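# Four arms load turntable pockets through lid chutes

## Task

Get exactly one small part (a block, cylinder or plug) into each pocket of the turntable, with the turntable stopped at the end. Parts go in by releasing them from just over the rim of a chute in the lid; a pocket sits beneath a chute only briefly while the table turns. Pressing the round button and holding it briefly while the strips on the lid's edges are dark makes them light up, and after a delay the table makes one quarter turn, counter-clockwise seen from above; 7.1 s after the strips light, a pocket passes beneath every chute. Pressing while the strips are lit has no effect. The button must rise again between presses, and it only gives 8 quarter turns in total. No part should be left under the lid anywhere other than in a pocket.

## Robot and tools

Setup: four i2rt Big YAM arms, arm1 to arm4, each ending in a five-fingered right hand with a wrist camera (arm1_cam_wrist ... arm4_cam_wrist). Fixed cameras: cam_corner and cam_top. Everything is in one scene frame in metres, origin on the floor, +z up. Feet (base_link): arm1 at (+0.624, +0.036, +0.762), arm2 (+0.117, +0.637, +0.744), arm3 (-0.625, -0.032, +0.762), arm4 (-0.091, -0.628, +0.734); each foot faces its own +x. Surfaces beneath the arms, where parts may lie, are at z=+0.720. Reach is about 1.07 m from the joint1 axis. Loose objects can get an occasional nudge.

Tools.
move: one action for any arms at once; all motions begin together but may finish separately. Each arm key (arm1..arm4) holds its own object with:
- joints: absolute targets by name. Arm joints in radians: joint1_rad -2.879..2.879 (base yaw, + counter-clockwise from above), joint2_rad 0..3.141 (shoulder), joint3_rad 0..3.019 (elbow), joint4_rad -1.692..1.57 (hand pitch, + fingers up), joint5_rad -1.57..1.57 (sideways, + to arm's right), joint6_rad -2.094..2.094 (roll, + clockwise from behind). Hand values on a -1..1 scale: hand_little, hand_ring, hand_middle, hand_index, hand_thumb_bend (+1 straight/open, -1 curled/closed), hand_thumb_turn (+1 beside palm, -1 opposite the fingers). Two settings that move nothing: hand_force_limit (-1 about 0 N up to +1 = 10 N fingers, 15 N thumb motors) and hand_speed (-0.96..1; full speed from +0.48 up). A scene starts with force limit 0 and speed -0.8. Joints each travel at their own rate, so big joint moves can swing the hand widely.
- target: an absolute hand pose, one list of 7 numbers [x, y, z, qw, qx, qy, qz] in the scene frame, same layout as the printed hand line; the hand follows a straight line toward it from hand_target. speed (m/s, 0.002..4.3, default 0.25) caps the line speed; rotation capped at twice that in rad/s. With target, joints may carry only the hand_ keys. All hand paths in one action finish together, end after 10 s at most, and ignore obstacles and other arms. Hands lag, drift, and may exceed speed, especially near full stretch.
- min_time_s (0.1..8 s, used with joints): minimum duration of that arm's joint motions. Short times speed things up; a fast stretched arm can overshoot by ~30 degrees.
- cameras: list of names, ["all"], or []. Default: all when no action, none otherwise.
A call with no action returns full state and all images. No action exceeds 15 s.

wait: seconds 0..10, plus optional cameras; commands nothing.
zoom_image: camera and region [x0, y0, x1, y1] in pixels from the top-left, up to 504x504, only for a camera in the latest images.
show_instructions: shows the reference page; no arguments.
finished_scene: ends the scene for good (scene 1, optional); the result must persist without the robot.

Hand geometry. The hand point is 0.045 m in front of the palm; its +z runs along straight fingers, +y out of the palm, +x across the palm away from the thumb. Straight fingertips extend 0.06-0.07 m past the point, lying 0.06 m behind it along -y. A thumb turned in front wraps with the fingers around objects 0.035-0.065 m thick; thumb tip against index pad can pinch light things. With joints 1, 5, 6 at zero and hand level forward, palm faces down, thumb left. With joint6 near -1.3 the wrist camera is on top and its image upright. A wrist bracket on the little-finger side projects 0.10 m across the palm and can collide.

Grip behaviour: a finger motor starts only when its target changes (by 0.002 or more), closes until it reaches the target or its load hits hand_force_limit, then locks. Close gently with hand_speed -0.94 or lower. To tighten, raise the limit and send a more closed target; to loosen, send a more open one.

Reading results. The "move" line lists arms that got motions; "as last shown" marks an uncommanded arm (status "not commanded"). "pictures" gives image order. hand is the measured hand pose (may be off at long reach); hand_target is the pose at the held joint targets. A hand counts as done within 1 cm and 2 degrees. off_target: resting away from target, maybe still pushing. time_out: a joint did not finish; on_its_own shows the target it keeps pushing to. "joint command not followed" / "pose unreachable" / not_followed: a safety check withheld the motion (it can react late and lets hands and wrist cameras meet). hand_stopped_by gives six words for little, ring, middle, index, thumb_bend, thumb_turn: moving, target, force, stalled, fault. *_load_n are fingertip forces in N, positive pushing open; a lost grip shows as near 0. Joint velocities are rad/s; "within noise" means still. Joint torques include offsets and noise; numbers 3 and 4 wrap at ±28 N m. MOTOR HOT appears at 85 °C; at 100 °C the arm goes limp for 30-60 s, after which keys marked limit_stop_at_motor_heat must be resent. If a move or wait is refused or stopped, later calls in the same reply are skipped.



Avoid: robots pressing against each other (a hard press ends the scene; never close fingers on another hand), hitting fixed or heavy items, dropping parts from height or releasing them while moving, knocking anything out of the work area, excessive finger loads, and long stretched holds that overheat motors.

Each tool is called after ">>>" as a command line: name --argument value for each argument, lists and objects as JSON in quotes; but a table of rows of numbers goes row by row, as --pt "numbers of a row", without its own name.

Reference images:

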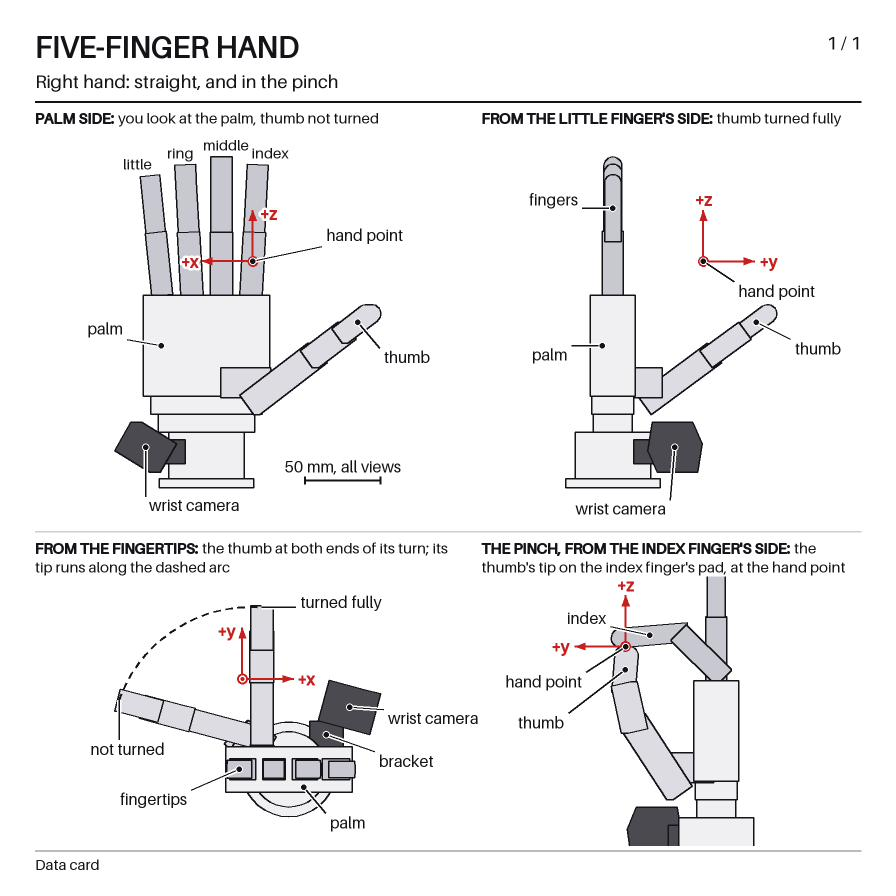

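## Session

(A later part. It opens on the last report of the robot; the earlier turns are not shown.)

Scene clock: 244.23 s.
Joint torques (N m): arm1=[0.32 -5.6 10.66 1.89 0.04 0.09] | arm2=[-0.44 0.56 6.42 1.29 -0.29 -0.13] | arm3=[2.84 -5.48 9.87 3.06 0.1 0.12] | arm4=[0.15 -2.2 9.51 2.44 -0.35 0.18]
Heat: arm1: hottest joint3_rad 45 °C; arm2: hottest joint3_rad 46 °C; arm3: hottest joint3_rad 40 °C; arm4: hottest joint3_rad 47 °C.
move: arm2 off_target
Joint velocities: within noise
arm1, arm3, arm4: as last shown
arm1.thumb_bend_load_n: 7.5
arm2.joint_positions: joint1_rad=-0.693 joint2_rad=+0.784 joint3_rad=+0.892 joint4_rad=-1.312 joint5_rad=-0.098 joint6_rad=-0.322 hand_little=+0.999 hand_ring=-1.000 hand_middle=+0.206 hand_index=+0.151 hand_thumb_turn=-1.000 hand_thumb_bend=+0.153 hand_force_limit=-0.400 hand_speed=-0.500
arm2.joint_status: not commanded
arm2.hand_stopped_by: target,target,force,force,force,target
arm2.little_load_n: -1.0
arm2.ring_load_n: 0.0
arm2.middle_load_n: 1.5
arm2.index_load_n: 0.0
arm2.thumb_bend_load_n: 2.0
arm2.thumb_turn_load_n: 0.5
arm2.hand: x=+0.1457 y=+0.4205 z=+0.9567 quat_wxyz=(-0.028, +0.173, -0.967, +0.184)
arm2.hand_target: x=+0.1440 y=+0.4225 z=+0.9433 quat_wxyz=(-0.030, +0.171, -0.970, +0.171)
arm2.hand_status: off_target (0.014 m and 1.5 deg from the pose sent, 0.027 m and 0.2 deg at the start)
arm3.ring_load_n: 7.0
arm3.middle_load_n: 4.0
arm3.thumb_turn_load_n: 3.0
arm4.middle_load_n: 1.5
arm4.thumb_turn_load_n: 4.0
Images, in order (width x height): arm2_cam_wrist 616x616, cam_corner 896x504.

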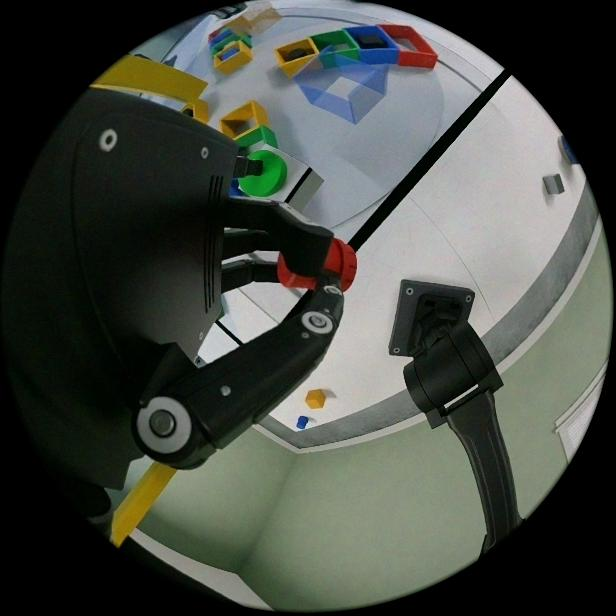

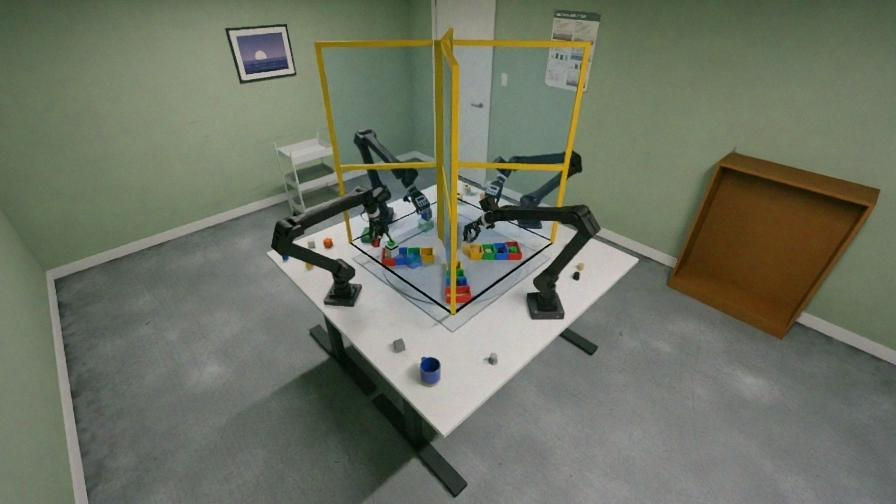

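>>> move --arm2 '{"target":[0.144,0.423,0.928,-0.0302,0.1710,-0.9699,0.1710],"speed":0.1}' --cameras '["cam_corner"]'

>>> move --arm2 '{"target":[0.144,0.423,0.985,-0.0302,0.1710,-0.9699,0.1710],"speed":0.2}'

>>> move --arm2 '{"target":[0.000,0.310,0.970,0.0121,-0.0242,0.8946,-0.446],"speed":0.25,"joints":{"hand_little":-1}}'

>>> move --arm2 '{"target":[-0.011,0.295,0.931,0.0121,-0.0242,0.8946,-0.446],"speed":0.1}' --cameras '["cam_top"]'

>>> wait --seconds 0.9 --cameras '["cam_top"]'

Scene clock: 245.80 s.
Joint torques (N m): arm1=[0.38 -5.77 10.63 1.88 0.04 0.08] | arm2=[-0.56 1.55 5.53 1.48 -0.32 -0.13] | arm3=[3.14 -5.36 9.91 3.02 0.11 0.11] | arm4=[0.21 -2.2 9.51 2.43 -0.35 0.18]
Heat: arm1: hottest joint3_rad 45 °C; arm2: hottest joint3_rad 46 °C; arm3: hottest joint3_rad 40 °C; arm4: hottest joint3_rad 47 °C.
move: arm2 off_target
Joint velocities: within noise
arm1, arm3, arm4: as last shown
arm1.middle_load_n: 3.5
arm1.thumb_bend_load_n: 8.0
arm2.joint_positions: joint1_rad=-0.695 joint2_rad=+0.766 joint3_rad=+0.864 joint4_rad=-1.281 joint5_rad=-0.098 joint6_rad=-0.322 hand_little=+0.999 hand_ring=-1.000 hand_middle=+0.206 hand_index=+0.151 hand_thumb_turn=-1.000 hand_thumb_bend=+0.153 hand_force_limit=-0.400 hand_speed=-0.500
arm2.joint_status: not commanded
arm2.hand_stopped_by: target,target,force,force,force,target
arm2.little_load_n: -1.5
arm2.ring_load_n: 0.0
arm2.middle_load_n: 1.5
arm2.index_load_n: 0.0
arm2.thumb_bend_load_n: 2.0
arm2.thumb_turn_load_n: 0.0
arm2.hand: x=+0.1456 y=+0.4202 z=+0.9497 quat_wxyz=(-0.026, +0.172, -0.965, +0.194)
arm2.hand_target: x=+0.1440 y=+0.4242 z=+0.9289 quat_wxyz=(-0.030, +0.171, -0.970, +0.171)
arm2.hand_status: off_target (0.022 m and 2.7 deg from the pose sent, 0.029 m and 1.5 deg at the start)
arm3.thumb_bend_load_n: 10.0
arm3.thumb_turn_load_n: 3.5
arm4.ring_load_n: 8.0
Images, in order (width x height): cam_corner 896x504.

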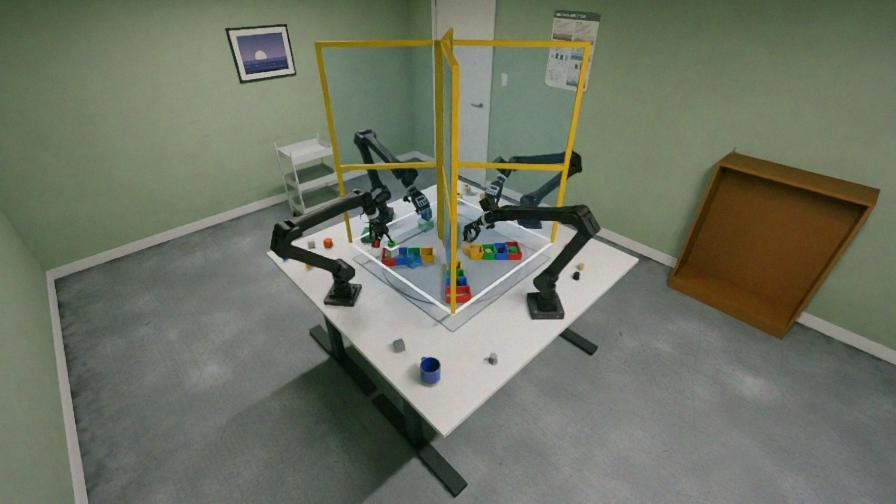

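Scene clock: 246.83 s.
Joint torques (N m): arm1=[0.44 -5.54 10.62 1.91 0.04 0.1] | arm2=[-0.03 0.15 11.84 0.34 -0.23 -0.1] | arm3=[3.31 -5.3 9.91 3.04 0.11 0.12] | arm4=[0.15 -2.2 9.51 2.43 -0.35 0.18]
Heat: arm1: hottest joint3_rad 45 °C; arm2: hottest joint3_rad 46 °C; arm3: hottest joint3_rad 40 °C; arm4: hottest joint3_rad 47 °C.
move: arm2 off_target
Joint velocities: within noise
arm1, arm3, arm4: as last shown
arm1.ring_load_n: 0.5
arm1.middle_load_n: 3.0
arm2.joint_positions: joint1_rad=-0.695 joint2_rad=+0.800 joint3_rad=+0.935 joint4_rad=-1.393 joint5_rad=-0.098 joint6_rad=-0.323 hand_little=+0.999 hand_ring=-1.000 hand_middle=+0.206 hand_index=+0.151 hand_thumb_turn=-1.000 hand_thumb_bend=+0.153 hand_force_limit=-0.400 hand_speed=-0.500
arm2.joint_status: not commanded
arm2.hand_stopped_by: target,target,force,force,force,target
arm2.little_load_n: 0.0
arm2.ring_load_n: 0.0
arm2.middle_load_n: 1.5
arm2.index_load_n: 0.0
arm2.thumb_bend_load_n: 2.0
arm2.thumb_turn_load_n: 0.0
arm2.hand: x=+0.1451 y=+0.4313 z=+0.9693 quat_wxyz=(-0.032, +0.172, -0.972, +0.157)
arm2.hand_target: x=+0.1440 y=+0.4233 z=+0.9846 quat_wxyz=(-0.030, +0.171, -0.970, +0.171)
arm2.hand_status: off_target (0.018 m and 1.6 deg from the pose sent, 0.035 m and 2.7 deg at the start)
arm3.middle_load_n: 4.5
arm4.ring_load_n: 8.5
arm4.middle_load_n: 1.0
pictures: none

Scene clock: 248.87 s.
Joint torques (N m): arm1=[0.56 -5.54 10.62 1.94 0.03 0.09] | arm2=[-0.09 -1.03 8.36 1.91 -0.54 0.09] | arm3=[3.02 -5.6 9.96 3.08 0.11 0.11] | arm4=[0.21 -2.2 9.51 2.43 -0.35 0.18]
Heat: arm1: hottest joint3_rad 45 °C; arm2: hottest joint3_rad 46 °C; arm3: hottest joint3_rad 40 °C; arm4: hottest joint3_rad 47 °C.
move: arm2 done
Joint velocities: within noise
arm1, arm3, arm4: as last shown
arm1.ring_load_n: 0.0
arm2.joint_positions: joint1_rad=-1.327 joint2_rad=+0.826 joint3_rad=+0.816 joint4_rad=-0.741 joint5_rad=-0.517 joint6_rad=-0.470 hand_little=-1.000 hand_ring=-1.000 hand_middle=+0.206 hand_index=+0.151 hand_thumb_turn=-1.000 hand_thumb_bend=+0.153 hand_force_limit=-0.400 hand_speed=-0.500
arm2.joint_status: all done
arm2.hand_stopped_by: target,target,force,force,force,target
arm2.little_load_n: 0.0
arm2.ring_load_n: 0.0
arm2.middle_load_n: 1.5
arm2.index_load_n: 0.0
arm2.thumb_bend_load_n: 2.0
arm2.thumb_turn_load_n: 0.0
arm2.hand: x=+0.0012 y=+0.3112 z=+0.9748 quat_wxyz=(-0.008, +0.033, -0.894, +0.447)
arm2.hand_target: x=+0.0000 y=+0.3101 z=+0.9702 quat_wxyz=(-0.012, +0.024, -0.895, +0.446)
arm2.hand_status: done (0.005 m and 1.1 deg from the pose sent, 0.189 m and 38.4 deg at the start)
arm3.middle_load_n: 4.0
arm3.thumb_bend_load_n: 9.5
arm3.thumb_turn_load_n: 3.0
arm4.ring_load_n: 8.0
arm4.middle_load_n: 1.5
pictures: none

Scene clock: 249.93 s.
Joint torques (N m): arm1=[0.26 -5.48 10.65 1.94 0.03 0.09] | arm2=[-0.26 -2.02 8.36 1.89 -0.49 0.07] | arm3=[2.9 -5.6 9.95 3.04 0.1 0.11] | arm4=[0.21 -2.26 9.52 2.43 -0.35 0.18]
Heat: arm1: hottest joint3_rad 45 °C; arm2: hottest joint3_rad 46 °C; arm3: hottest joint3_rad 40 °C; arm4: hottest joint3_rad 47 °C.
move: arm2 done
Joint velocities: within noise
arm1, arm3, arm4: as last shown
arm2.joint_positions: joint1_rad=-1.327 joint2_rad=+0.899 joint3_rad=+0.748 joint4_rad=-0.603 joint5_rad=-0.520 joint6_rad=-0.469 hand_little=-1.000 hand_ring=-1.000 hand_middle=+0.206 hand_index=+0.151 hand_thumb_turn=-1.000 hand_thumb_bend=+0.153 hand_force_limit=-0.400 hand_speed=-0.500
arm2.joint_status: not commanded
arm2.hand_stopped_by: target,target,force,force,force,target
arm2.little_load_n: 0.0
arm2.ring_load_n: 0.0
arm2.middle_load_n: 1.0
arm2.index_load_n: 0.5
arm2.thumb_bend_load_n: 2.0
arm2.thumb_turn_load_n: 0.0
arm2.hand: x=-0.0089 y=+0.2957 z=+0.9353 quat_wxyz=(-0.010, +0.033, -0.894, +0.446)
arm2.hand_target: x=-0.0109 y=+0.2951 z=+0.9310 quat_wxyz=(-0.012, +0.024, -0.895, +0.446)
arm2.hand_status: done (0.005 m and 1.0 deg from the pose sent, 0.048 m and 1.1 deg at the start)
arm3.ring_load_n: 6.5
arm3.middle_load_n: 4.5
arm3.thumb_turn_load_n: 3.5
arm4.middle_load_n: 1.0
Images, in order (width x height): cam_top 896x504.

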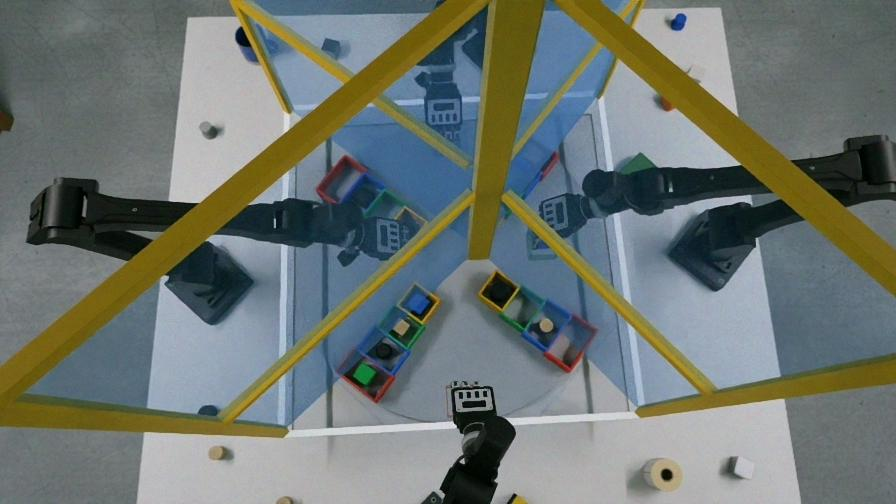

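Scene clock: 250.83 s.
Joint torques (N m): arm1=[0.38 -5.6 10.7 1.89 0.03 0.09] | arm2=[-0.32 -1.73 8.49 1.95 -0.47 0.05] | arm3=[2.9 -5.3 9.94 3 0.08 0.11] | arm4=[0.21 -2.26 9.51 2.43 -0.35 0.18]
Heat: arm1: hottest joint3_rad 45 °C; arm2: hottest joint3_rad 46 °C; arm3: hottest joint3_rad 40 °C; arm4: hottest joint3_rad 47 °C.
Joint velocities: within noise
arm1.joint_positions: joint1_rad=-0.861 joint2_rad=+1.065 joint3_rad=+0.785 joint4_rad=-0.381 joint5_rad=-0.058 joint6_rad=-0.047 hand_little=-1.000 hand_ring=-1.000 hand_middle=+0.301 hand_index=+0.300 hand_thumb_turn=-1.000 hand_thumb_bend=+0.169 hand_force_limit=+0.100 hand_speed=-0.500
arm1.joint_status: not commanded
arm1.hand_stopped_by: target,target,target,target,force,target
arm1.little_load_n: 0.0
arm1.ring_load_n: 0.0
arm1.middle_load_n: 3.5
arm1.index_load_n: 3.5
arm1.thumb_bend_load_n: 8.0
arm1.thumb_turn_load_n: 0.0
arm1.hand: x=+0.1847 y=+0.0080 z=+0.9358 quat_wxyz=(+0.303, -0.619, -0.652, +0.315)
arm1.hand_target: x=+0.1821 y=+0.0031 z=+0.9401 quat_wxyz=(+0.307, -0.616, -0.650, +0.324)
arm1.hand_status: not commanded
arm2.joint_positions: joint1_rad=-1.327 joint2_rad=+0.899 joint3_rad=+0.748 joint4_rad=-0.603 joint5_rad=-0.520 joint6_rad=-0.469 hand_little=-1.000 hand_ring=-1.000 hand_middle=+0.206 hand_index=+0.151 hand_thumb_turn=-1.000 hand_thumb_bend=+0.153 hand_force_limit=-0.400 hand_speed=-0.500
arm2.joint_status: not commanded
arm2.hand_stopped_by: target,target,force,force,force,target
arm2.little_load_n: 0.0
arm2.ring_load_n: 0.0
arm2.middle_load_n: 1.5
arm2.index_load_n: 0.0
arm2.thumb_bend_load_n: 2.0
arm2.thumb_turn_load_n: 0.5
arm2.hand: x=-0.0089 y=+0.2957 z=+0.9353 quat_wxyz=(-0.010, +0.033, -0.894, +0.446)
arm2.hand_target: x=-0.0109 y=+0.2951 z=+0.9310 quat_wxyz=(-0.012, +0.024, -0.895, +0.446)
arm2.hand_status: done (0.005 m and 1.0 deg from the pose sent, 0.048 m and 1.1 deg at the start)
arm3.joint_positions: joint1_rad=-0.794 joint2_rad=+1.181 joint3_rad=+0.820 joint4_rad=-0.306 joint5_rad=-0.004 joint6_rad=-0.007 hand_little=-1.000 hand_ring=-0.007 hand_middle=+0.186 hand_index=+0.074 hand_thumb_turn=-1.000 hand_thumb_bend=+0.183 hand_force_limit=+0.100 hand_speed=-0.500
arm3.joint_status: not commanded
arm3.hand_stopped_by: target,force,force,force,force,target
arm3.little_load_n: 0.0
arm3.ring_load_n: 7.5
arm3.middle_load_n: 4.5
arm3.index_load_n: 5.0
arm3.thumb_bend_load_n: 9.5
arm3.thumb_turn_load_n: 3.0
arm3.hand: x=-0.1577 y=+0.0219 z=+0.9257 quat_wxyz=(-0.318, +0.653, -0.615, +0.308)
arm3.hand_target: x=-0.1532 y=+0.0279 z=+0.9240 quat_wxyz=(-0.324, +0.650, -0.615, +0.307)
arm3.hand_status: not commanded
arm4.joint_positions: joint1_rad=-1.270 joint2_rad=+0.629 joint3_rad=+0.644 joint4_rad=-0.758 joint5_rad=-0.434 joint6_rad=-0.370 hand_little=-1.000 hand_ring=+0.273 hand_middle=+0.346 hand_index=+0.380 hand_thumb_turn=-1.000 hand_thumb_bend=+0.094 hand_force_limit=-0.400 hand_speed=-0.500
arm4.joint_status: not commanded
arm4.hand_stopped_by: target,force,force,force,force,target
arm4.little_load_n: 0.0
arm4.ring_load_n: 8.0
arm4.middle_load_n: 1.0
arm4.index_load_n: 1.0
arm4.thumb_bend_load_n: 9.0
arm4.thumb_turn_load_n: 4.0
arm4.hand: x=-0.0347 y=-0.3454 z=+0.9310 quat_wxyz=(-0.439, +0.898, +0.026, -0.012)
arm4.hand_target: x=-0.0350 y=-0.3411 z=+0.9321 quat_wxyz=(-0.446, +0.895, +0.025, -0.013)
arm4.hand_status: not commanded
wait: 0.90 s; at rest by 0.27 s
Images, in order (width x height): cam_top 896x504.

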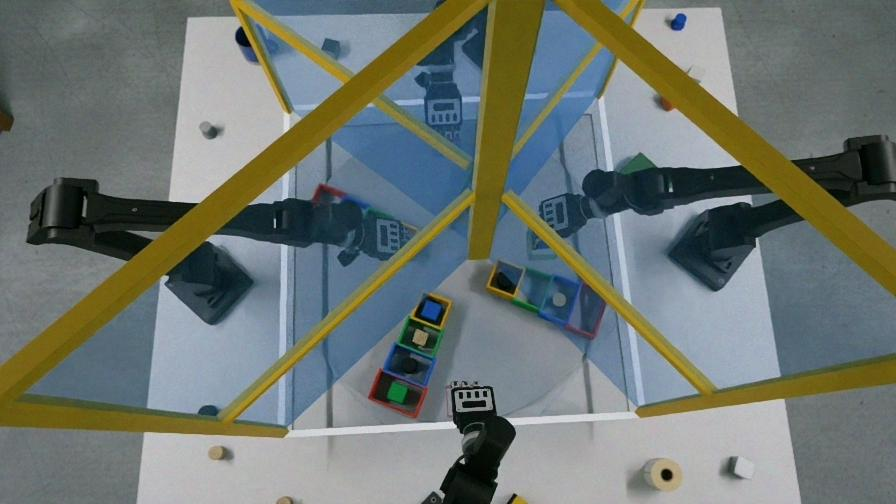

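>>> wait --seconds 1.1 --cameras '["cam_top"]'

>>> move --arm1 '{"joints":{"hand_index":0.65,"hand_middle":0.65,"hand_thumb_bend":0.5,"hand_speed":1}}' --arm2 '{"joints":{"hand_index":0.55,"hand_middle":0.55,"hand_thumb_bend":0.5,"hand_speed":1}}' --cameras '["all"]'

Scene clock: 252.20 s.
Joint torques (N m): arm1=[0.38 -5.54 10.66 1.95 0.04 0.07] | arm2=[-0.38 -1.61 8.4 1.98 -0.48 0.05] | arm3=[3.08 -5.42 9.95 3.02 0.09 0.12] | arm4=[0.15 -2.2 9.51 2.43 -0.35 0.18]
Heat: arm1: hottest joint3_rad 45 °C; arm2: hottest joint3_rad 45 °C; arm3: hottest joint3_rad 40 °C; arm4: hottest joint3_rad 47 °C.
Joint velocities: within noise
arm1.joint_positions: joint1_rad=-0.861 joint2_rad=+1.065 joint3_rad=+0.785 joint4_rad=-0.381 joint5_rad=-0.058 joint6_rad=-0.047 hand_little=-1.000 hand_ring=-1.000 hand_middle=+0.301 hand_index=+0.300 hand_thumb_turn=-1.000 hand_thumb_bend=+0.169 hand_force_limit=+0.100 hand_speed=-0.500
arm1.joint_status: not commanded
arm1.hand_stopped_by: target,target,target,target,force,target
arm1.little_load_n: 0.0
arm1.ring_load_n: 0.5
arm1.middle_load_n: 3.5
arm1.index_load_n: 3.5
arm1.thumb_bend_load_n: 8.0
arm1.thumb_turn_load_n: 0.0
arm1.hand: x=+0.1847 y=+0.0080 z=+0.9358 quat_wxyz=(+0.303, -0.619, -0.652, +0.315)
arm1.hand_target: x=+0.1821 y=+0.0031 z=+0.9401 quat_wxyz=(+0.307, -0.616, -0.650, +0.324)
arm1.hand_status: not commanded
arm2.joint_positions: joint1_rad=-1.327 joint2_rad=+0.899 joint3_rad=+0.748 joint4_rad=-0.603 joint5_rad=-0.520 joint6_rad=-0.469 hand_little=-1.000 hand_ring=-1.000 hand_middle=+0.206 hand_index=+0.151 hand_thumb_turn=-1.000 hand_thumb_bend=+0.153 hand_force_limit=-0.400 hand_speed=-0.500
arm2.joint_status: not commanded
arm2.hand_stopped_by: target,target,force,force,force,target
arm2.little_load_n: 0.0
arm2.ring_load_n: 0.0
arm2.middle_load_n: 1.0
arm2.index_load_n: 0.0
arm2.thumb_bend_load_n: 2.0
arm2.thumb_turn_load_n: 0.0
arm2.hand: x=-0.0089 y=+0.2957 z=+0.9353 quat_wxyz=(-0.010, +0.033, -0.894, +0.446)
arm2.hand_target: x=-0.0109 y=+0.2951 z=+0.9310 quat_wxyz=(-0.012, +0.024, -0.895, +0.446)
arm2.hand_status: done (0.005 m and 1.0 deg from the pose sent, 0.048 m and 1.1 deg at the start)
arm3.joint_positions: joint1_rad=-0.794 joint2_rad=+1.181 joint3_rad=+0.820 joint4_rad=-0.306 joint5_rad=-0.004 joint6_rad=-0.007 hand_little=-1.000 hand_ring=-0.007 hand_middle=+0.186 hand_index=+0.074 hand_thumb_turn=-1.000 hand_thumb_bend=+0.183 hand_force_limit=+0.100 hand_speed=-0.500
arm3.joint_status: not commanded
arm3.hand_stopped_by: target,force,force,force,force,target
arm3.little_load_n: 0.0
arm3.ring_load_n: 7.0
arm3.middle_load_n: 4.0
arm3.index_load_n: 5.0
arm3.thumb_bend_load_n: 9.5
arm3.thumb_turn_load_n: 3.0
arm3.hand: x=-0.1577 y=+0.0219 z=+0.9257 quat_wxyz=(-0.318, +0.653, -0.615, +0.308)
arm3.hand_target: x=-0.1532 y=+0.0279 z=+0.9240 quat_wxyz=(-0.324, +0.650, -0.615, +0.307)
arm3.hand_status: not commanded
arm4.joint_positions: joint1_rad=-1.270 joint2_rad=+0.629 joint3_rad=+0.644 joint4_rad=-0.758 joint5_rad=-0.434 joint6_rad=-0.370 hand_little=-1.000 hand_ring=+0.273 hand_middle=+0.346 hand_index=+0.380 hand_thumb_turn=-1.000 hand_thumb_bend=+0.094 hand_force_limit=-0.400 hand_speed=-0.500
arm4.joint_status: not commanded
arm4.hand_stopped_by: target,force,force,force,force,target
arm4.little_load_n: 0.0
arm4.ring_load_n: 8.0
arm4.middle_load_n: 1.5
arm4.index_load_n: 0.5
arm4.thumb_bend_load_n: 9.0
arm4.thumb_turn_load_n: 4.0
arm4.hand: x=-0.0347 y=-0.3454 z=+0.9310 quat_wxyz=(-0.439, +0.898, +0.026, -0.012)
arm4.hand_target: x=-0.0350 y=-0.3411 z=+0.9321 quat_wxyz=(-0.446, +0.895, +0.025, -0.013)
arm4.hand_status: not commanded
wait: 1.10 s; at rest from the start
Images, in order (width x height): cam_top 896x504.

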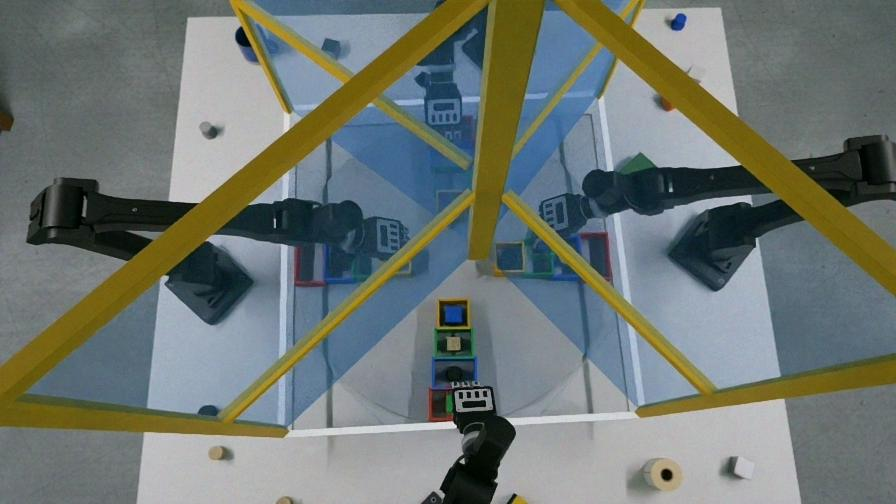

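Scene clock: 252.83 s.
Joint torques (N m): arm1=[0.38 -5.77 10.69 1.74 0.04 0.09] | arm2=[-0.21 -1.73 8.42 1.89 -0.49 0.07] | arm3=[2.84 -5.54 10 3.06 0.09 0.11] | arm4=[0.21 -2.2 9.52 2.43 -0.35 0.18]
Heat: arm1: hottest joint3_rad 45 °C; arm2: hottest joint3_rad 45 °C; arm3: hottest joint3_rad 40 °C; arm4: hottest joint3_rad 47 °C.
move: arm1 done; arm2 done
Joint velocities: within noise
arm1.joint_positions: joint1_rad=-0.861 joint2_rad=+1.065 joint3_rad=+0.785 joint4_rad=-0.377 joint5_rad=-0.058 joint6_rad=-0.046 hand_little=-1.000 hand_ring=-1.000 hand_middle=+0.650 hand_index=+0.650 hand_thumb_turn=-1.000 hand_thumb_bend=+0.500 hand_force_limit=+0.100 hand_speed=+1.000
arm1.joint_status: all done
arm1.hand_stopped_by: target,target,target,target,target,target
arm1.little_load_n: 0.0
arm1.ring_load_n: 0.0
arm1.middle_load_n: 0.0
arm1.index_load_n: 0.0
arm1.thumb_bend_load_n: 0.0
arm1.thumb_turn_load_n: 0.0
arm1.hand: x=+0.1838 y=+0.0079 z=+0.9365 quat_wxyz=(+0.304, -0.619, -0.651, +0.317)
arm1.hand_target: x=+0.1821 y=+0.0030 z=+0.9400 quat_wxyz=(+0.307, -0.616, -0.650, +0.324)
arm1.hand_status: not commanded
arm2.joint_positions: joint1_rad=-1.327 joint2_rad=+0.899 joint3_rad=+0.748 joint4_rad=-0.602 joint5_rad=-0.520 joint6_rad=-0.469 hand_little=-1.000 hand_ring=-1.000 hand_middle=+0.550 hand_index=+0.550 hand_thumb_turn=-1.000 hand_thumb_bend=+0.500 hand_force_limit=-0.400 hand_speed=+1.000
arm2.joint_status: all done
arm2.hand_stopped_by: target,target,target,target,target,target
arm2.little_load_n: 0.0
arm2.ring_load_n: 0.0
arm2.middle_load_n: 0.0
arm2.index_load_n: 0.0
arm2.thumb_bend_load_n: 0.0
arm2.thumb_turn_load_n: 0.0
arm2.hand: x=-0.0090 y=+0.2955 z=+0.9354 quat_wxyz=(-0.010, +0.033, -0.894, +0.447)
arm2.hand_target: x=-0.0109 y=+0.2951 z=+0.9309 quat_wxyz=(-0.012, +0.024, -0.895, +0.446)
arm2.hand_status: not commanded
arm3, arm4: as last shown
arm3.ring_load_n: 6.5
arm3.middle_load_n: 4.5
arm4.ring_load_n: 8.5
arm4.middle_load_n: 1.0
arm4.index_load_n: 1.0
pictures: arm1_cam_wrist, arm2_cam_wrist, arm3_cam_wrist, arm4_cam_wrist, cam_corner, cam_top
Images, in order (width x height): arm1_cam_wrist 616x616, arm2_cam_wrist 616x616, arm3_cam_wrist 616x616, arm4_cam_wrist 616x616, cam_corner 896x504, cam_top 896x504.

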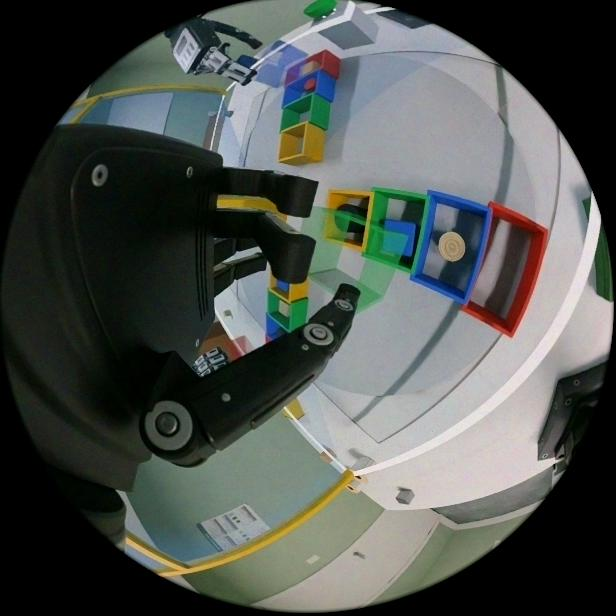

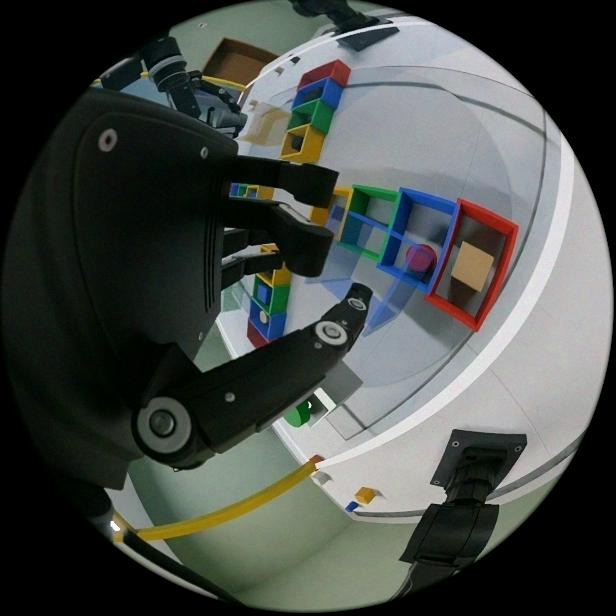

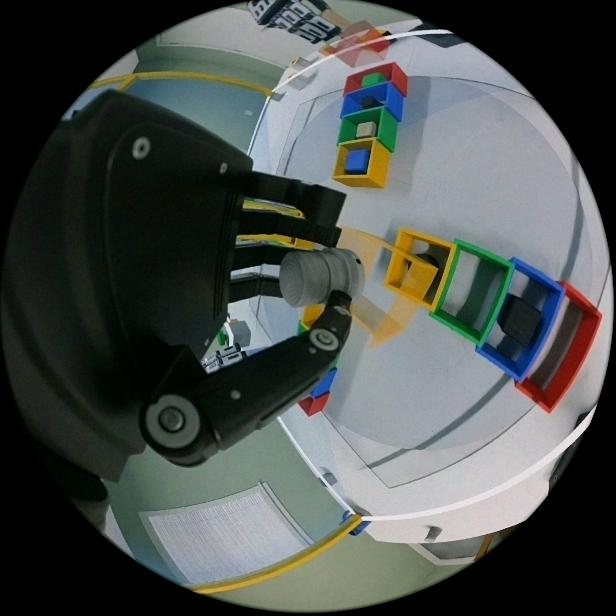

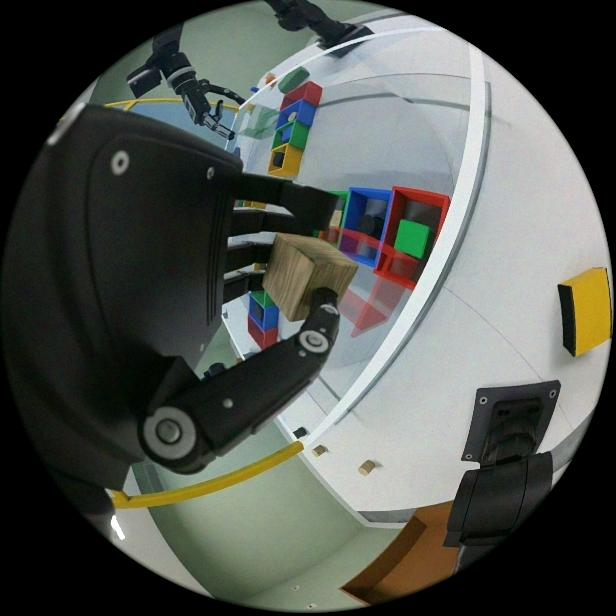

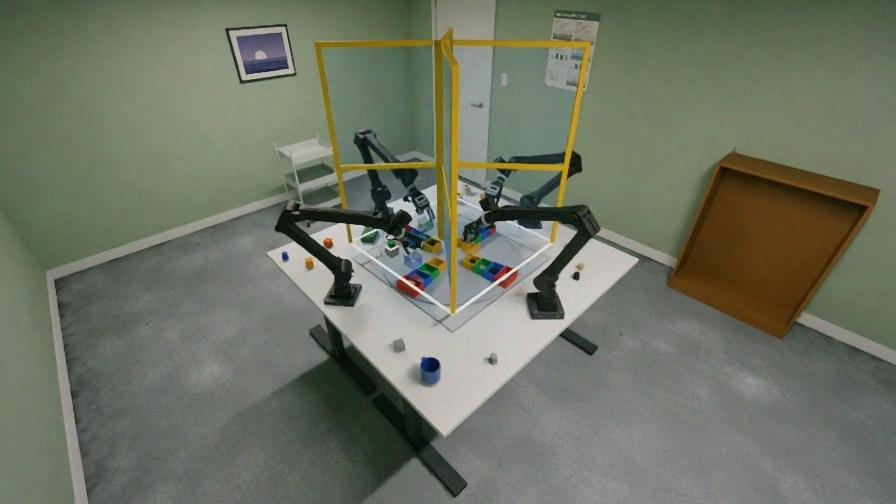

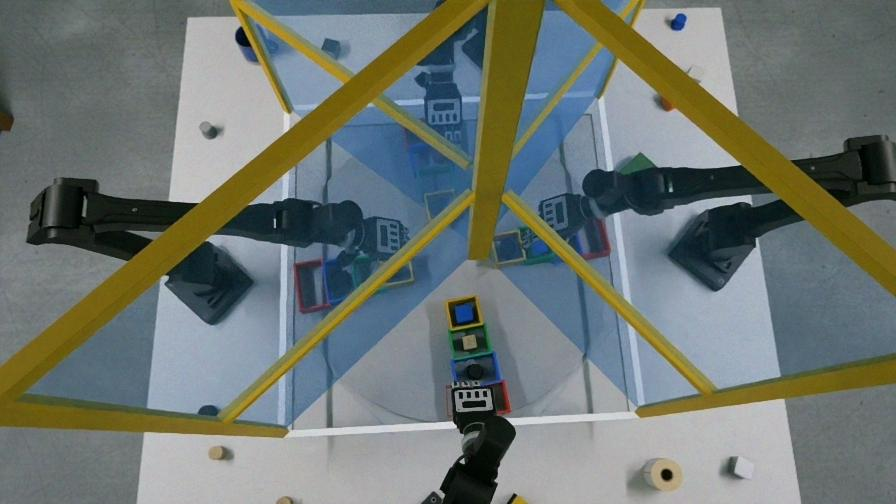

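>>> move --arm1 '{"target":[0.25,0.03,1.02,-0.3069,0.6155,0.6497,-0.3239],"speed":0.2,"joints":{"hand_index":0.75,"hand_middle":0.75,"hand_thumb_bend":0.65}}' --arm2 '{"target":[0.03,0.34,1.01,0.0121,-0.0242,0.8946,-0.446],"speed":0.2,"joints":{"hand_index":0.15,"hand_middle":0.2,"hand_thumb_bend":0.15,"hand_speed":0}}'

>>> move --arm1 '{"target":[0.53,0.32,0.98,0.4424,-0.8873,-0.1168,0.0582],"speed":0.25}' --arm2 '{"target":[0.146,0.425,1.005,-0.0302,0.1710,-0.9699,0.1710],"speed":0.25,"joints":{"hand_little":1}}' --cameras '["all"]'

Scene clock: 255.17 s.
Joint torques (N m): arm1=[-1.26 -2.49 14.93 0.99 -0.13 -0.04] | arm2=[1.14 0.03 12.1 0.98 -0.28 0.08] | arm3=[3.19 -5.3 9.91 3.03 0.09 0.12] | arm4=[0.21 -2.2 9.51 2.43 -0.35 0.18]
Heat: arm1: hottest joint3_rad 45 °C; arm2: hottest joint3_rad 45 °C; arm3: hottest joint3_rad 40 °C; arm4: hottest joint3_rad 47 °C.
move: arm1 off_target; arm2 off_target
Joint velocities: within noise
arm1.joint_positions: joint1_rad=-0.951 joint2_rad=+0.821 joint3_rad=+0.822 joint4_rad=-0.676 joint5_rad=-0.142 joint6_rad=-0.098 hand_little=-1.000 hand_ring=-1.000 hand_middle=+0.750 hand_index=+0.750 hand_thumb_turn=-1.000 hand_thumb_bend=+0.650 hand_force_limit=+0.100 hand_speed=+1.000
arm1.joint_status: all done
arm1.hand_stopped_by: target,target,target,target,target,target
arm1.little_load_n: 0.0
arm1.ring_load_n: 0.0
arm1.middle_load_n: 0.0
arm1.index_load_n: 0.0
arm1.thumb_bend_load_n: 0.0
arm1.thumb_turn_load_n: 0.0
arm1.hand: x=+0.2578 y=+0.0254 z=+0.9999 quat_wxyz=(+0.294, -0.620, -0.654, +0.318)
arm1.hand_target: x=+0.2505 y=+0.0299 z=+1.0199 quat_wxyz=(+0.307, -0.615, -0.650, +0.324)
arm1.hand_status: off_target (0.022 m and 1.8 deg from the pose sent, 0.109 m and 1.0 deg at the start)
arm2.joint_positions: joint1_rad=-1.309 joint2_rad=+0.704 joint3_rad=+0.817 joint4_rad=-0.880 joint5_rad=-0.500 joint6_rad=-0.443 hand_little=-1.000 hand_ring=-1.000 hand_middle=+0.200 hand_index=+0.150 hand_thumb_turn=-1.000 hand_thumb_bend=+0.150 hand_force_limit=-0.400 hand_speed=+0.000
arm2.joint_status: all done
arm2.hand_stopped_by: target,target,target,target,target,target
arm2.little_load_n: 0.0
arm2.ring_load_n: 0.0
arm2.middle_load_n: 0.0
arm2.index_load_n: 0.0
arm2.thumb_bend_load_n: 0.0
arm2.thumb_turn_load_n: 0.0
arm2.hand: x=+0.0300 y=+0.3454 z=+0.9927 quat_wxyz=(-0.015, +0.023, -0.899, +0.438)
arm2.hand_target: x=+0.0301 y=+0.3403 z=+1.0098 quat_wxyz=(-0.012, +0.024, -0.894, +0.446)
arm2.hand_status: off_target (0.018 m and 1.1 deg from the pose sent, 0.095 m and 1.0 deg at the start)
arm3, arm4: as last shown
arm3.ring_load_n: 7.0
arm3.middle_load_n: 4.0
arm3.thumb_bend_load_n: 10.0
arm4.ring_load_n: 8.0
arm4.middle_load_n: 1.5
pictures: none

Scene clock: 258.60 s.
Joint torques (N m): arm1=[-0.79 -0.09 10.95 1.78 -0.03 0.08] | arm2=[1.26 0.21 11.71 0.36 -0.03 0.06] | arm3=[3.02 -5.36 10 3.03 0.11 0.11] | arm4=[0.21 -2.2 9.51 2.44 -0.35 0.18]
Heat: arm1: hottest joint3_rad 45 °C; arm2: hottest joint3_rad 46 °C; arm3: hottest joint3_rad 40 °C; arm4: hottest joint3_rad 48 °C.
move: arm1 done; arm2 off_target
Joint velocities: within noise
arm1.joint_positions: joint1_rad=-2.225 joint2_rad=+0.574 joint3_rad=+0.669 joint4_rad=-0.751 joint5_rad=-0.074 joint6_rad=-0.054 hand_little=-1.000 hand_ring=-1.000 hand_middle=+0.750 hand_index=+0.750 hand_thumb_turn=-1.000 hand_thumb_bend=+0.650 hand_force_limit=+0.100 hand_speed=+1.000
arm1.joint_status: not commanded
arm1.hand_stopped_by: target,target,target,target,target,target
arm1.little_load_n: 0.0
arm1.ring_load_n: 0.0
arm1.middle_load_n: 0.0
arm1.index_load_n: 0.0
arm1.thumb_bend_load_n: 0.0
arm1.thumb_turn_load_n: 0.0
arm1.hand: x=+0.5289 y=+0.3170 z=+0.9804 quat_wxyz=(+0.439, -0.888, -0.123, +0.058)
arm1.hand_target: x=+0.5300 y=+0.3199 z=+0.9801 quat_wxyz=(+0.442, -0.887, -0.117, +0.058)
arm1.hand_status: done (0.003 m and 0.8 deg from the pose sent, 0.402 m and 78.3 deg at the start)
arm2.joint_positions: joint1_rad=-0.700 joint2_rad=+0.802 joint3_rad=+0.991 joint4_rad=-1.442 joint5_rad=-0.101 joint6_rad=-0.330 hand_little=+1.000 hand_ring=-1.000 hand_middle=+0.200 hand_index=+0.150 hand_thumb_turn=-1.000 hand_thumb_bend=+0.150 hand_force_limit=-0.400 hand_speed=+0.000
arm2.joint_status: all done
arm2.hand_stopped_by: target,target,target,target,target,target
arm2.little_load_n: 0.0
arm2.ring_load_n: 0.0
arm2.middle_load_n: 0.0
arm2.index_load_n: 0.0
arm2.thumb_bend_load_n: 0.0
arm2.thumb_turn_load_n: 0.0
arm2.hand: x=+0.1437 y=+0.4324 z=+0.9902 quat_wxyz=(-0.032, +0.173, -0.971, +0.160)
arm2.hand_target: x=+0.1459 y=+0.4253 z=+1.0047 quat_wxyz=(-0.030, +0.171, -0.970, +0.171)
arm2.hand_status: off_target (0.017 m and 1.3 deg from the pose sent, 0.141 m and 36.1 deg at the start)
arm3, arm4: as last shown
arm3.middle_load_n: 4.5
arm4.middle_load_n: 1.0
pictures: arm1_cam_wrist, arm2_cam_wrist, arm3_cam_wrist, arm4_cam_wrist, cam_corner, cam_top
Images, in order (width x height): arm1_cam_wrist 616x616, arm2_cam_wrist 616x616, arm3_cam_wrist 616x616, arm4_cam_wrist 616x616, cam_corner 896x504, cam_top 896x504.

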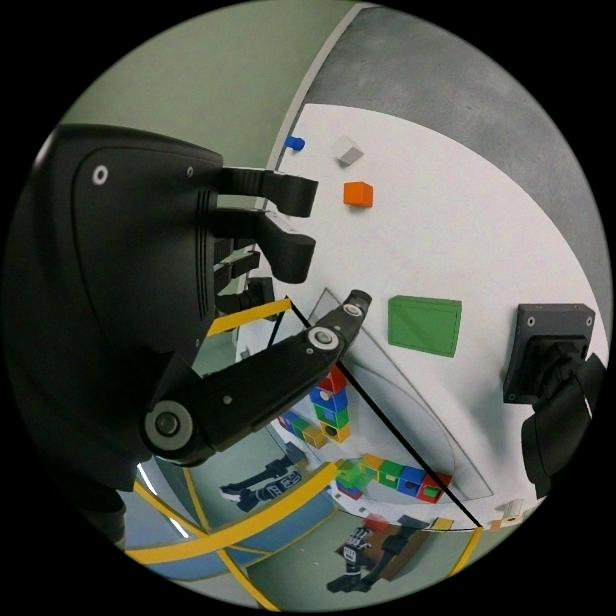

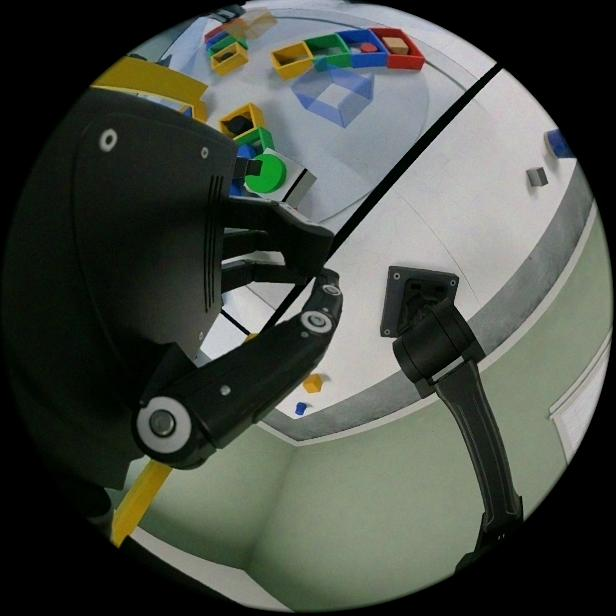

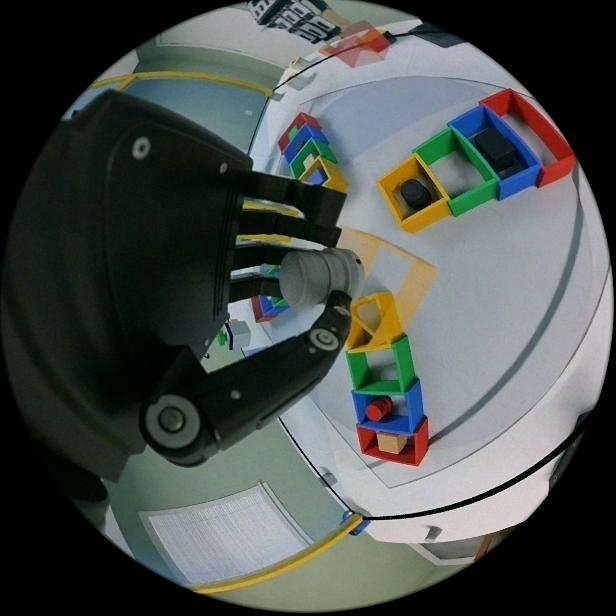

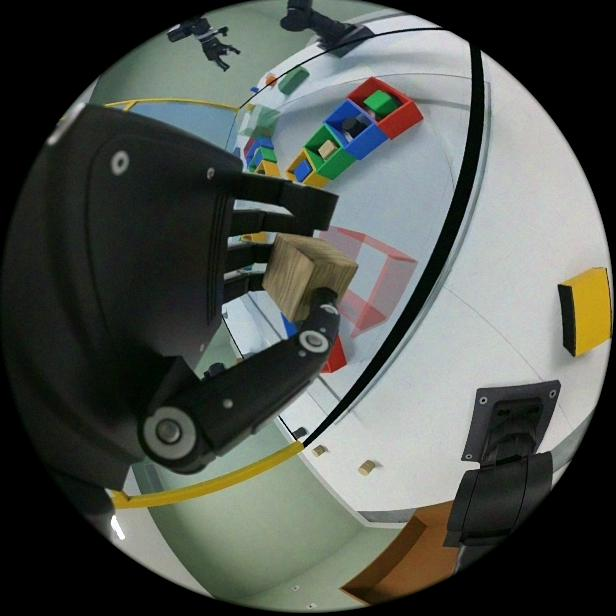

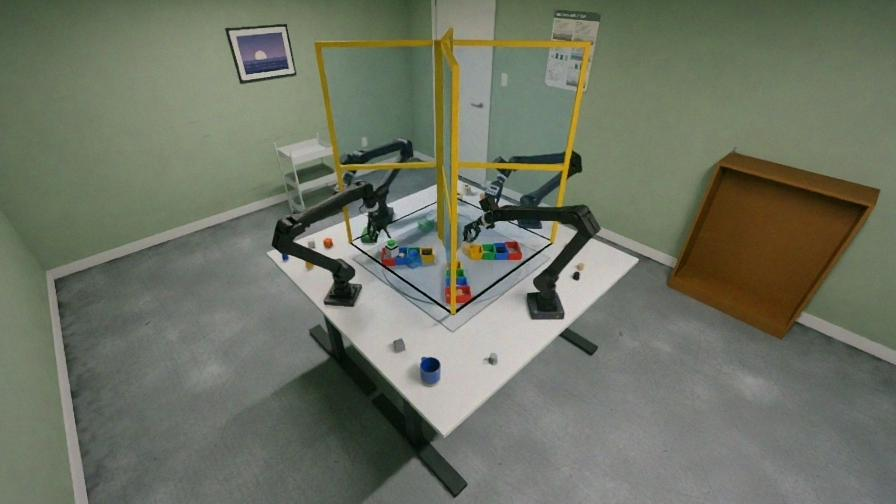

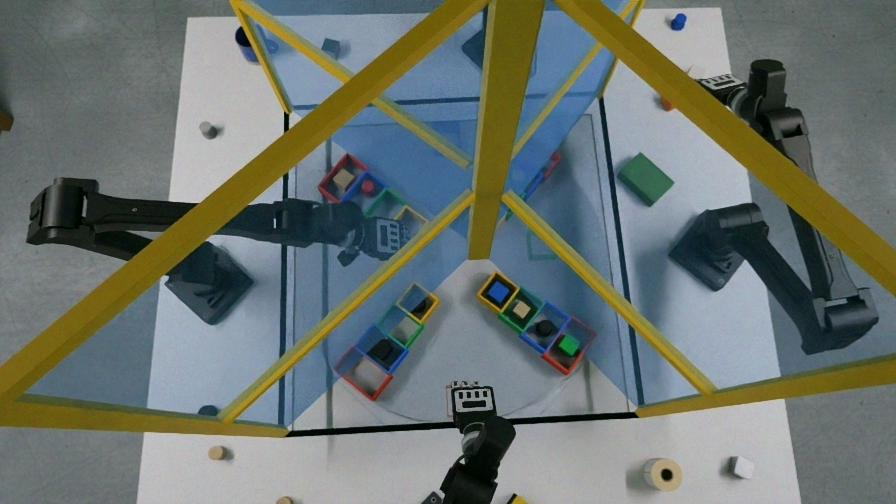

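>>> zoom_image --camera "cam_corner" --region '[455, 220, 495, 260]'

>>> zoom_image --camera "cam_top" --region '[365, 205, 425, 275]'

>>> zoom_image --camera "arm3_cam_wrist" --region '[270, 200, 470, 350]'

>>> zoom_image --camera "arm4_cam_wrist" --region '[240, 200, 440, 350]'

>>> zoom_image --camera "arm2_cam_wrist" --region '[190, 0, 300, 110]'

Scaled by 12.600 from the camera's image (finer frame: 1280x720).

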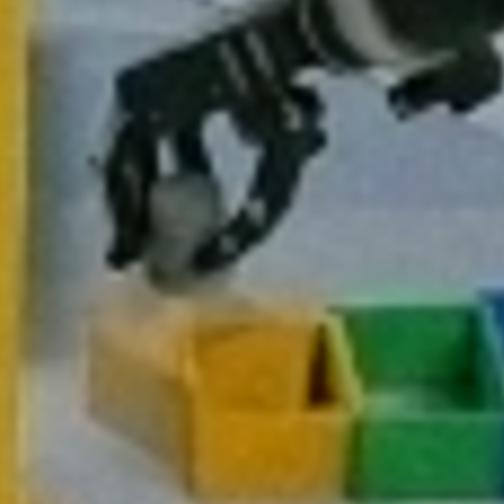

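Scaled by 7.200 from the camera's image (finer frame: 1280x720).

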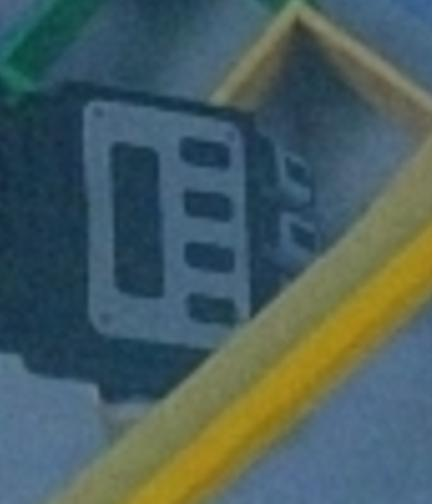

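Scaled by 2.520 from the camera's image (finer frame: 880x880).

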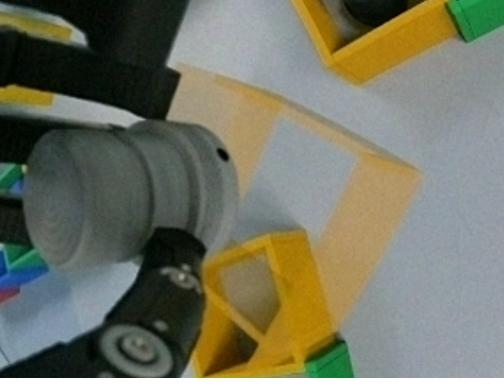

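Scaled by 2.520 from the camera's image (finer frame: 880x880).

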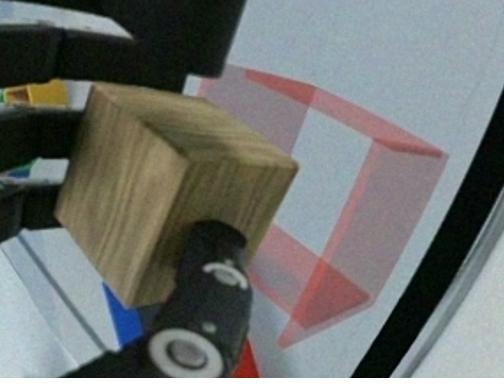

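Scaled by 4.582 from the camera's image (finer frame: 880x880).

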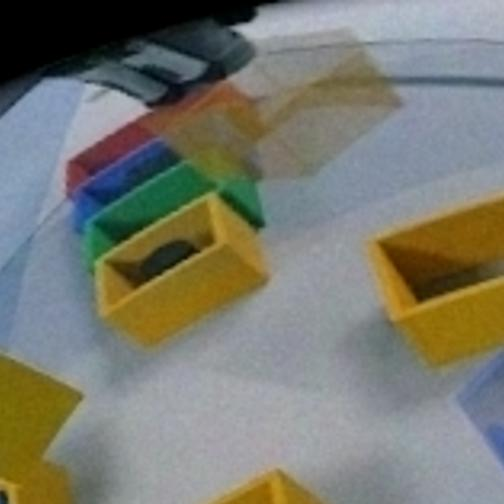

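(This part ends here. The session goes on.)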